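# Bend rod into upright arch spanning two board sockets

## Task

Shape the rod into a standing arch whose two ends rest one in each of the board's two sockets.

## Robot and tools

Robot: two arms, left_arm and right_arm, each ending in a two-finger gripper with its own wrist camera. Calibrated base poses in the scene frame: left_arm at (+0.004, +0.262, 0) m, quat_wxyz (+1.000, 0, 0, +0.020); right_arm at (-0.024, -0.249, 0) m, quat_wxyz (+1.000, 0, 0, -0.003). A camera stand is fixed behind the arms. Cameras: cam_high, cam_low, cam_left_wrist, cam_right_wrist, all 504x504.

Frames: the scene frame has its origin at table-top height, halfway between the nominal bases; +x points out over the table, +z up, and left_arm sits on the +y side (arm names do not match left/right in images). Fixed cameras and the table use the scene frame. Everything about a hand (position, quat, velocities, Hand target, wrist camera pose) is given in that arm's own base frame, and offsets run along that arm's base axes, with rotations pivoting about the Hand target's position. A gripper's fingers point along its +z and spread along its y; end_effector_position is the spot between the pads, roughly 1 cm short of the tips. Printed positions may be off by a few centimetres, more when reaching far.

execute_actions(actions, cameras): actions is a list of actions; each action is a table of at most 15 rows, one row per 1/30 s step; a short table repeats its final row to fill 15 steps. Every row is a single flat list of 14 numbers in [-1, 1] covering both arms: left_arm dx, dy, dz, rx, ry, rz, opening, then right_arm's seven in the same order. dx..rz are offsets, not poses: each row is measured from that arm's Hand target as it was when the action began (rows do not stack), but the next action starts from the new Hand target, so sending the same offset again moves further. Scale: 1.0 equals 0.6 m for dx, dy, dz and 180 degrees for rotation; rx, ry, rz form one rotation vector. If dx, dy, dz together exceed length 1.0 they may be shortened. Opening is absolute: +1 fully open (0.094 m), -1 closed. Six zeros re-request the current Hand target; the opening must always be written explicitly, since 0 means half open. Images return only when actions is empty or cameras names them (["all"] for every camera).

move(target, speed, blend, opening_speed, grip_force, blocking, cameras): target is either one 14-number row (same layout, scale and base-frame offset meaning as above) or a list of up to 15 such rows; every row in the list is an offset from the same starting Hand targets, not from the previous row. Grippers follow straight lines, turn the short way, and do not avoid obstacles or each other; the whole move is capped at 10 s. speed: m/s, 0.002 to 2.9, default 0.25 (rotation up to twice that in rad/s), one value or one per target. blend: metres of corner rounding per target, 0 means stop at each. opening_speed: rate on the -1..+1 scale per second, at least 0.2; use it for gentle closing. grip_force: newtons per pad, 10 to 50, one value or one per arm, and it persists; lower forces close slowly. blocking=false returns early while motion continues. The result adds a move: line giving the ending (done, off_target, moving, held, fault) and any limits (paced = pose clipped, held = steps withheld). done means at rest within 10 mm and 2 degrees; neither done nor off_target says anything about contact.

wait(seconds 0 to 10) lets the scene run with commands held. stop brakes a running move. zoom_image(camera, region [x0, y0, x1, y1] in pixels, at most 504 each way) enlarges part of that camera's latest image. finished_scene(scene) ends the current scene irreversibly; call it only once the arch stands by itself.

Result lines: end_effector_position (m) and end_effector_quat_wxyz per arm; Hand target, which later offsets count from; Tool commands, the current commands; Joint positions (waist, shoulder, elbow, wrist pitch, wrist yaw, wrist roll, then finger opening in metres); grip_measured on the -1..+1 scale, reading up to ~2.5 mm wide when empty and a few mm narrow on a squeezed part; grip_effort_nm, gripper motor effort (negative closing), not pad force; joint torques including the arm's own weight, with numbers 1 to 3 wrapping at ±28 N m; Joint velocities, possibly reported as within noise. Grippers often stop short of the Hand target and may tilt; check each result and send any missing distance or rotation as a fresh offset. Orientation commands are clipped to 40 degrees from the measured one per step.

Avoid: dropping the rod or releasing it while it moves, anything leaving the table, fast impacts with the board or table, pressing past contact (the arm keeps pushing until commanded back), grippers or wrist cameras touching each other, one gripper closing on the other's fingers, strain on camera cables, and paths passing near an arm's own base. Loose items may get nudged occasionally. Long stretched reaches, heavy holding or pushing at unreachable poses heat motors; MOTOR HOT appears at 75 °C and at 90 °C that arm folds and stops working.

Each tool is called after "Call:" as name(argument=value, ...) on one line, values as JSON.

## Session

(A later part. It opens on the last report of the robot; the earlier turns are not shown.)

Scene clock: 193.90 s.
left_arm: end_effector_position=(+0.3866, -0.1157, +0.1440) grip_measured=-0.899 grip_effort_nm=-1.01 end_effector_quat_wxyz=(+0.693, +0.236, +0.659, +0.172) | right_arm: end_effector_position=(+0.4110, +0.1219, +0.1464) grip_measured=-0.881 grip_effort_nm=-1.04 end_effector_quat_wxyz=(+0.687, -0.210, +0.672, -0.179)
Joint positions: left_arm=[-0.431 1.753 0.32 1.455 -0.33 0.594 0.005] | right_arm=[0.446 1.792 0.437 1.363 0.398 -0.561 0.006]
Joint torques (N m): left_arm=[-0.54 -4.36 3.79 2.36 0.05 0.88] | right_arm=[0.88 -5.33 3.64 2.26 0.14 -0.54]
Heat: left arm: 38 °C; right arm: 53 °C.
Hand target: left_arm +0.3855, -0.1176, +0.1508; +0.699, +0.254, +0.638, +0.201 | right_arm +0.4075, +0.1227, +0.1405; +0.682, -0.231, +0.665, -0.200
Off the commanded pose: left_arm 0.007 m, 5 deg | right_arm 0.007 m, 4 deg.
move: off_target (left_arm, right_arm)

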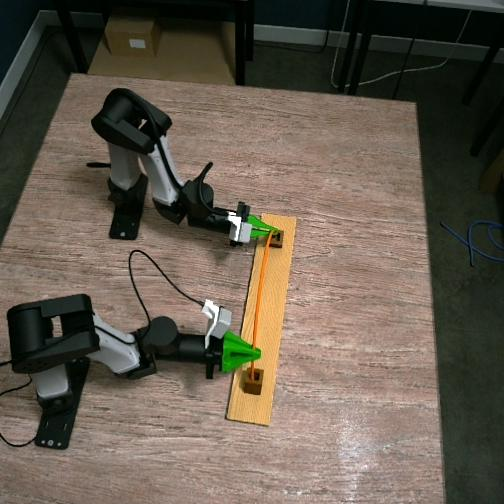

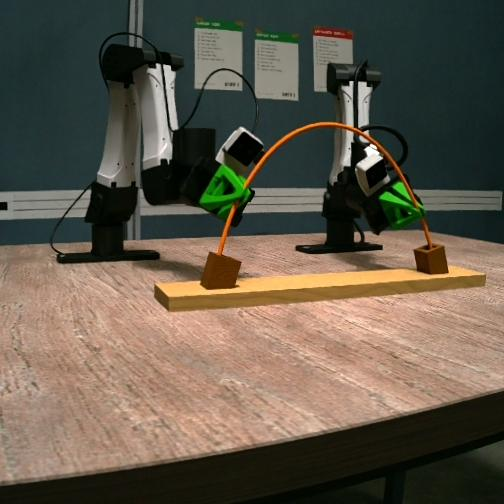

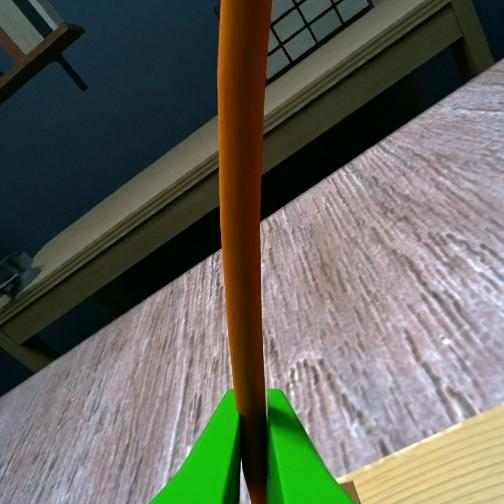

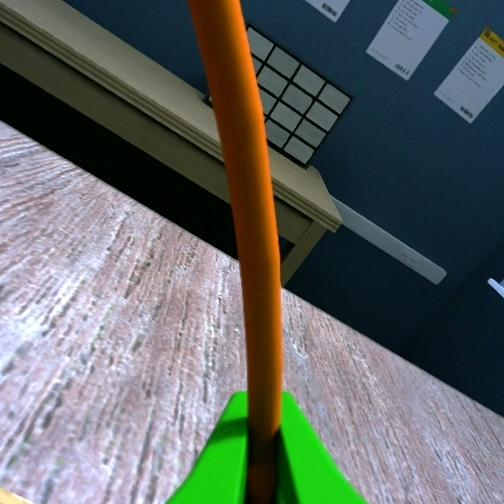

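Call:
move(target=[0.01,0.01,-0.06,0,0,0,-0.95,0.008,-0.004,-0.025,0,0,0,-0.95], speed=0.06, cameras=["cam_high","cam_low"])

Call:
zoom_image(camera="cam_low", region=[380, 170, 480, 300])

Call:
zoom_image(camera="cam_low", region=[180, 170, 280, 300])

Call:
zoom_image(camera="cam_high", region=[200, 200, 400, 400])

Scene clock: 197.60 s.
left_arm: end_effector_position=(+0.3955, -0.1192, +0.1371) grip_measured=-0.901 grip_effort_nm=-1.00 end_effector_quat_wxyz=(+0.701, +0.234, +0.652, +0.170) | right_arm: end_effector_position=(+0.4123, +0.1225, +0.1441) grip_measured=-0.881 grip_effort_nm=-1.04 end_effector_quat_wxyz=(+0.699, -0.203, +0.662, -0.178)
Joint positions: left_arm=[-0.424 1.851 0.352 1.54 -0.316 0.595 0.005] | right_arm=[0.446 1.856 0.437 1.463 0.398 -0.564 0.006]
Joint torques (N m): left_arm=[1.51 -0.77 0.73 2.36 0.22 0.63] | right_arm=[-0.42 -2.81 3.66 2.12 -0.02 -0.47]
Heat: left arm: 38 °C; right arm: 53 °C.
Hand target: left_arm +0.3915, -0.1116, +0.1148; +0.699, +0.254, +0.638, +0.201 | right_arm +0.4123, +0.1203, +0.1256; +0.682, -0.231, +0.665, -0.200
Off the commanded pose: left_arm 0.024 m, 5 deg | right_arm 0.019 m, 5 deg.
joint sent to its limit (left arm) — joint 4 (wrist pitch), upper limit. The joint targets are off in orientation, not in position.
move: off_target (left_arm, right_arm)
Images, in order (width x height): cam_high 504x504, cam_low 504x504.

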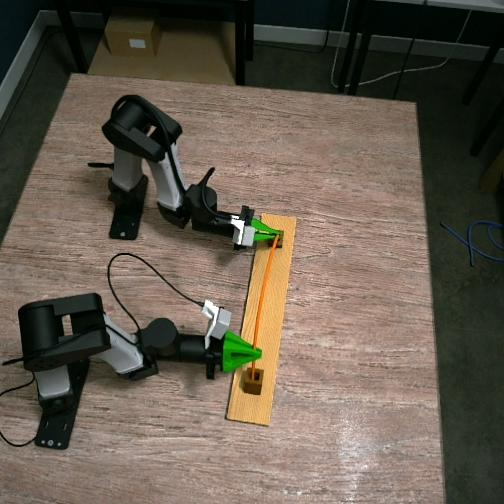

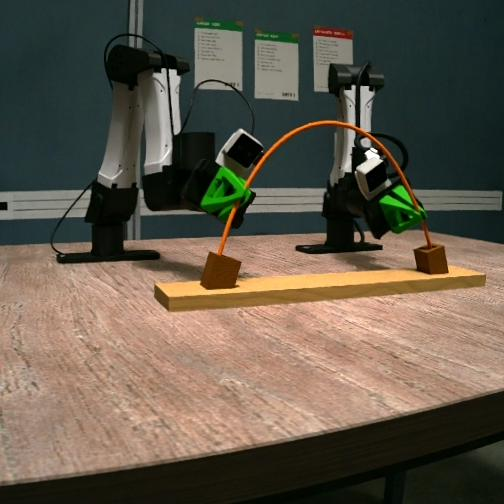

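Scaled by 3.877 from the camera's 504x504 image, which has a finer 720x720 frame.

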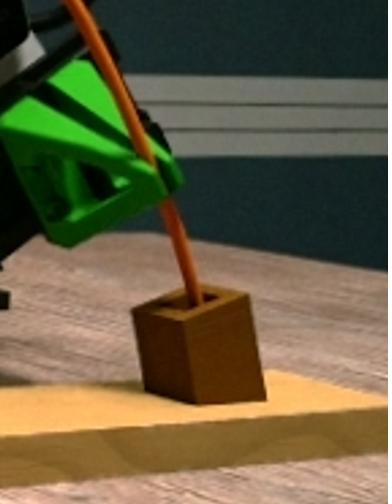

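Scaled by 3.877 from the camera's 504x504 image, which has a finer 720x720 frame.

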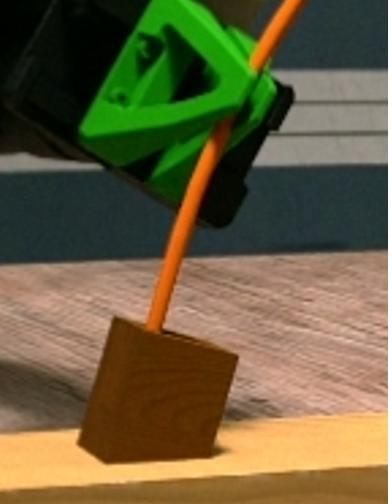

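Scaled by 2.520 from the camera's 504x504 image, which has a finer 720x720 frame.

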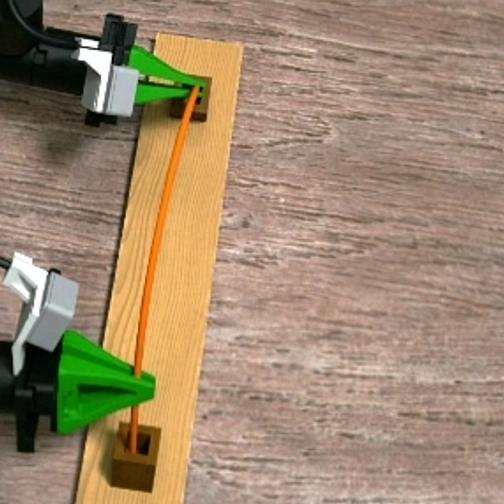

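Call:
move(target=[[-0.03,0.0,0.0,0,0,0,-0.95,0,0,0,0,0,0,-0.95],[-0.02,0.02,0.0,0,0,0,-0.95,0,0,0,0,0,0,-0.95],[-0.018,-0.005,0.0,0,0,0,-0.95,0,0,0,0,0,0,-0.95]], speed=0.06, cameras=["cam_high","cam_low"])

Call:
zoom_image(camera="cam_low", region=[380, 170, 480, 300])

Call:
zoom_image(camera="cam_high", region=[200, 200, 400, 400])

Scene clock: 203.57 s.
left_arm: end_effector_position=(+0.3869, -0.1192, +0.1372) grip_measured=-0.902 grip_effort_nm=-1.01 end_effector_quat_wxyz=(+0.699, +0.238, +0.653, +0.167) | right_arm: end_effector_position=(+0.4123, +0.1225, +0.1443) grip_measured=-0.881 grip_effort_nm=-1.04 end_effector_quat_wxyz=(+0.699, -0.203, +0.662, -0.179)
Joint positions: left_arm=[-0.433 1.824 0.319 1.541 -0.318 0.595 0.005] | right_arm=[0.446 1.856 0.437 1.463 0.398 -0.566 0.006]
Joint torques (N m): left_arm=[-0.12 -0.54 0.61 2.35 -0.04 0.62] | right_arm=[-0.42 -2.78 3.64 2.12 -0.02 -0.49]
Heat: left arm: 38 °C; right arm: 54 °C.
Hand target: left_arm +0.3807, -0.1147, +0.1149; +0.699, +0.254, +0.638, +0.201 | right_arm +0.4123, +0.1203, +0.1256; +0.682, -0.230, +0.665, -0.200
Off the commanded pose: left_arm 0.024 m, 5 deg | right_arm 0.019 m, 4 deg.
joint sent to its limit (left arm) — joint 4 (wrist pitch), upper limit. The joint targets are off in orientation, not in position.
move: off_target (left_arm, right_arm)
Images, in order (width x height): cam_high 504x504, cam_low 504x504.

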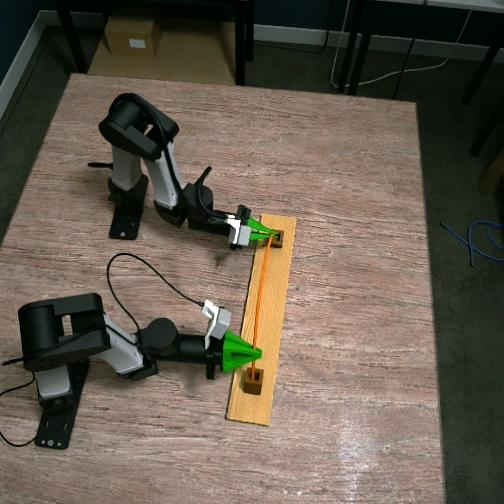

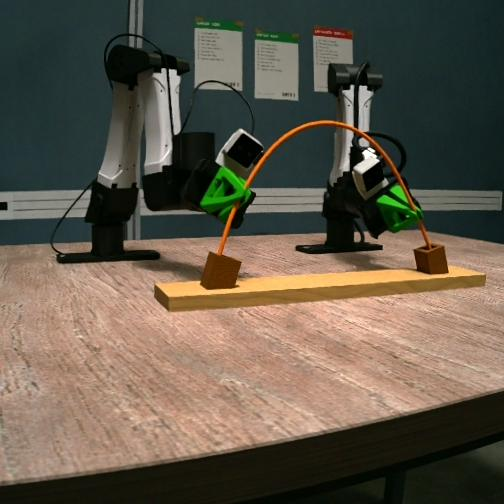

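Scaled by 3.877 from the camera's 504x504 image, which has a finer 720x720 frame.

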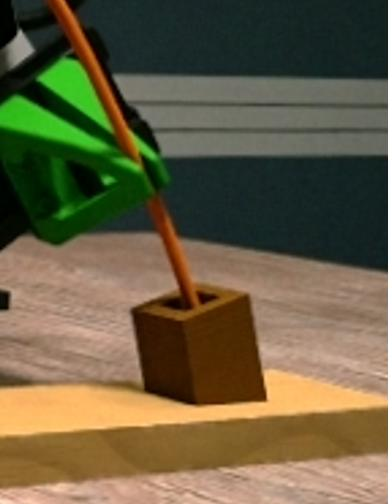

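Scaled by 2.520 from the camera's 504x504 image, which has a finer 720x720 frame.

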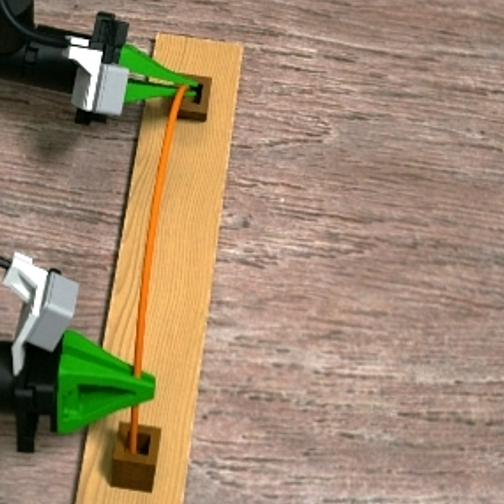

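Call:
move(target=[[0.008,0.0,0.035,0,0,0,-0.95,0,0,0.03,0,0,0,-0.95],[0.008,0.0,0.035,0,0,0,-0.6,0,0,0.03,0,0,0,-0.95]], speed=0.06, opening_speed=0.25, cameras=["all"])

Call:
zoom_image(camera="cam_high", region=[200, 200, 400, 400])

Scene clock: 207.53 s.
left_arm: end_effector_position=(+0.3873, -0.1099, +0.1323) grip_measured=-0.601 grip_effort_nm=0.08 end_effector_quat_wxyz=(+0.684, +0.248, +0.655, +0.204) | right_arm: end_effector_position=(+0.4121, +0.1233, +0.1436) grip_measured=-0.882 grip_effort_nm=-1.04 end_effector_quat_wxyz=(+0.691, -0.217, +0.665, -0.183)
Joint positions: left_arm=[-0.427 1.829 0.314 1.536 -0.355 0.658 0.019] | right_arm=[0.445 1.832 0.437 1.419 0.389 -0.584 0.006]
Joint torques (N m): left_arm=[0.1 -4.03 2.91 2.41 0.44 0.12] | right_arm=[-0.32 -9.55 4.75 1.61 0.07 -0.37]
Heat: left arm: 39 °C; right arm: 54 °C.
Hand target: left_arm +0.3855, -0.1147, +0.1358; +0.699, +0.255, +0.638, +0.201 | right_arm +0.4123, +0.1202, +0.1436; +0.682, -0.230, +0.665, -0.200
Off the commanded pose: left_arm 0.006 m, 3 deg | right_arm 0.003 m, 3 deg.
joint sent to its limit (left arm) — joint 4 (wrist pitch), upper limit. The joint targets still meet the commanded pose.
move: off_target (left_arm, right_arm); target 2's new opening was sent with left_arm's hand 0.006 m and 4 deg from that target

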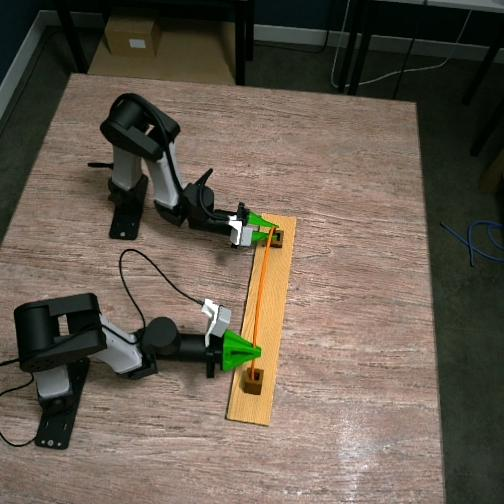

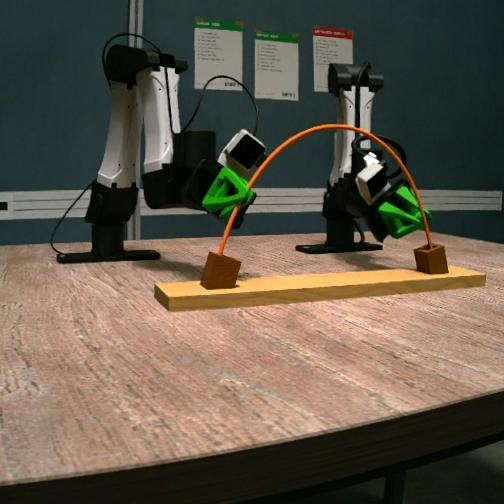

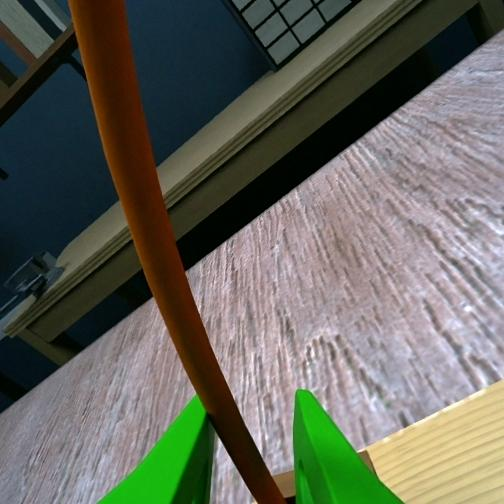

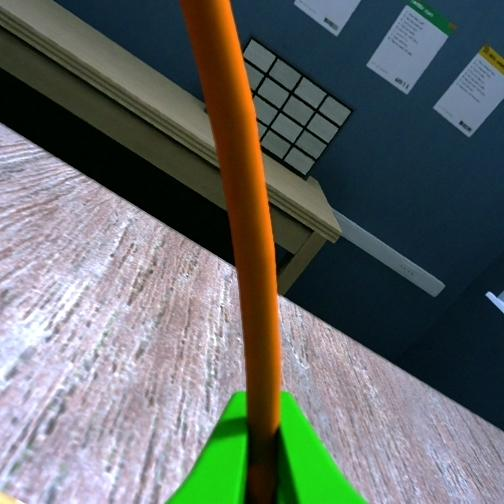

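Scaled by 2.520 from the camera's 504x504 image, which has a finer 720x720 frame.

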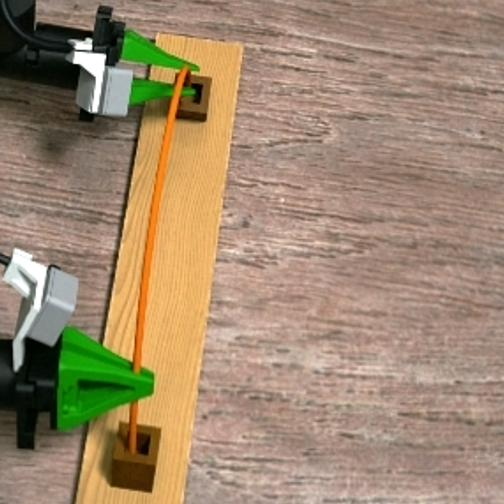

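Call:
move(target=[0,0.0,0.0,0,0,0,-0.4,0,0,0,0,0,0,-0.6], opening_speed=0.25, cameras=["all"])

Call:
zoom_image(camera="cam_high", region=[200, 200, 400, 400])

Scene clock: 210.23 s.
left_arm: end_effector_position=(+0.3872, -0.1126, +0.1299) grip_measured=-0.401 grip_effort_nm=0.10 end_effector_quat_wxyz=(+0.683, +0.255, +0.655, +0.199) | right_arm: end_effector_position=(+0.4124, +0.1221, +0.1359) grip_measured=-0.602 grip_effort_nm=0.12 end_effector_quat_wxyz=(+0.676, -0.233, +0.671, -0.197)
Joint positions: left_arm=[-0.427 1.835 0.314 1.534 -0.34 0.659 0.028] | right_arm=[0.443 1.832 0.437 1.387 0.392 -0.614 0.019]
Joint torques (N m): left_arm=[0.12 -4.51 2.88 2.43 0.28 0.09] | right_arm=[-0.14 -9.72 4.82 1.92 0.06 -0.02]
Heat: left arm: 39 °C; right arm: 53 °C.
Hand target: left_arm +0.3854, -0.1147, +0.1358; +0.699, +0.255, +0.638, +0.201 | right_arm +0.4123, +0.1203, +0.1436; +0.682, -0.231, +0.665, -0.200
Off the commanded pose: left_arm 0.006 m, 3 deg | right_arm 0.008 m, 1 deg.
joint sent to its limit (left arm) — joint 4 (wrist pitch), upper limit. The joint targets still meet the commanded pose.
move: off_target (left_arm)

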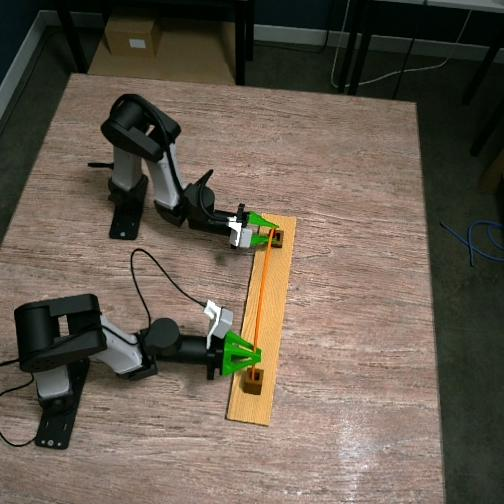

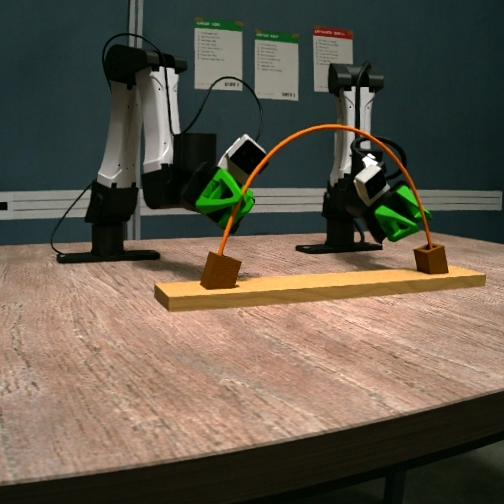

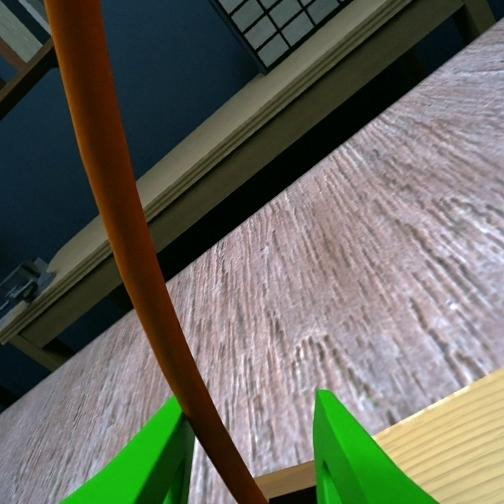

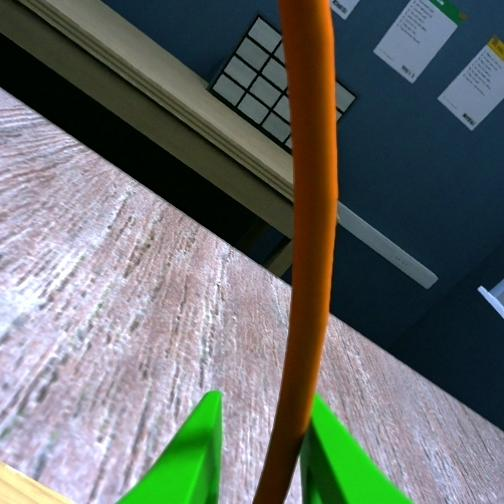

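Scaled by 2.520 from the camera's 504x504 image, which has a finer 720x720 frame.

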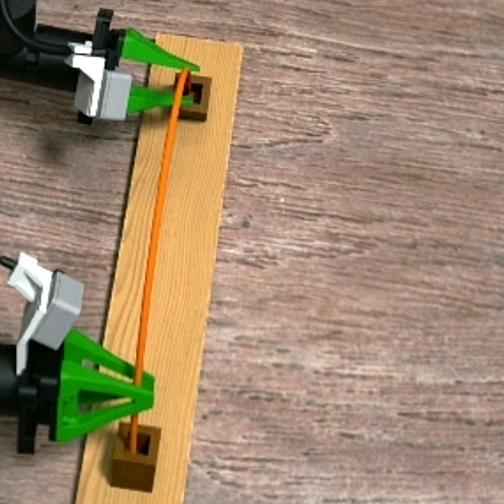

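Call:
move(target=[[0,0.008,0.0,0,0,0,-0.2,0,-0.008,0,0,0,0,-0.2],[-0.2,0.008,0.0,0,0,0,-0.2,-0.2,-0.008,0.0,0,0,0,-0.2]], speed=0.12, opening_speed=0.5, cameras=["cam_high","cam_low"])

Scene clock: 216.23 s.
left_arm: end_effector_position=(+0.2654, -0.1112, +0.1322) grip_measured=-0.202 grip_effort_nm=0.10 end_effector_quat_wxyz=(+0.637, +0.262, +0.689, +0.224) | right_arm: end_effector_position=(+0.2960, +0.1169, +0.1306) grip_measured=-0.202 grip_effort_nm=0.12 end_effector_quat_wxyz=(+0.662, -0.245, +0.678, -0.205)
Joint positions: left_arm=[-0.86 1.136 0.007 0.998 -0.831 0.606 0.038] | right_arm=[0.726 1.494 0.048 1.396 0.678 -0.616 0.037]
Joint torques (N m): left_arm=[1.17 -2.13 4.75 1.98 0.27 -0.34] | right_arm=[0.79 -5.37 3.22 2.4 0.15 -0.02]
Heat: left arm: 38 °C; right arm: 54 °C.
Hand target: left_arm +0.2655, -0.1099, +0.1358; +0.699, +0.255, +0.638, +0.201 | right_arm +0.2924, +0.1156, +0.1436; +0.682, -0.230, +0.665, -0.200
Off the commanded pose: left_arm 0.004 m, 10 deg | right_arm 0.014 m, 3 deg.
joint sent to its limit (left arm) — joint 3 (elbow), lower limit, where the elbow is as bent as it goes. The joint targets are off in orientation, not in position.
move: off_target (left_arm, right_arm)
Images, in order (width x height): cam_high 504x504, cam_low 504x504.

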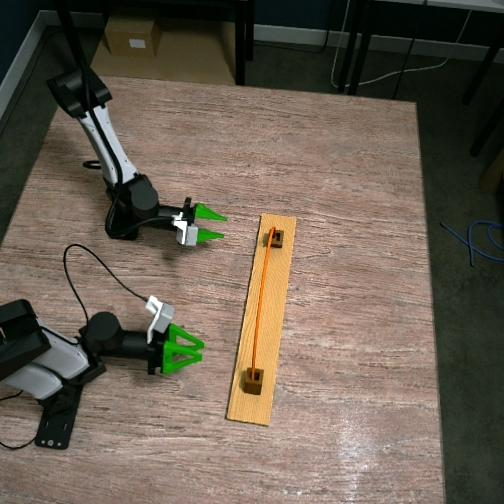

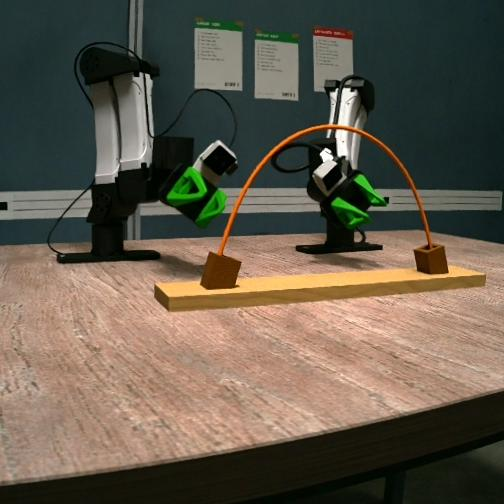

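Upright and free-standing.

Call:
finished_scene(scene=2)

The scene is finished: the task was done.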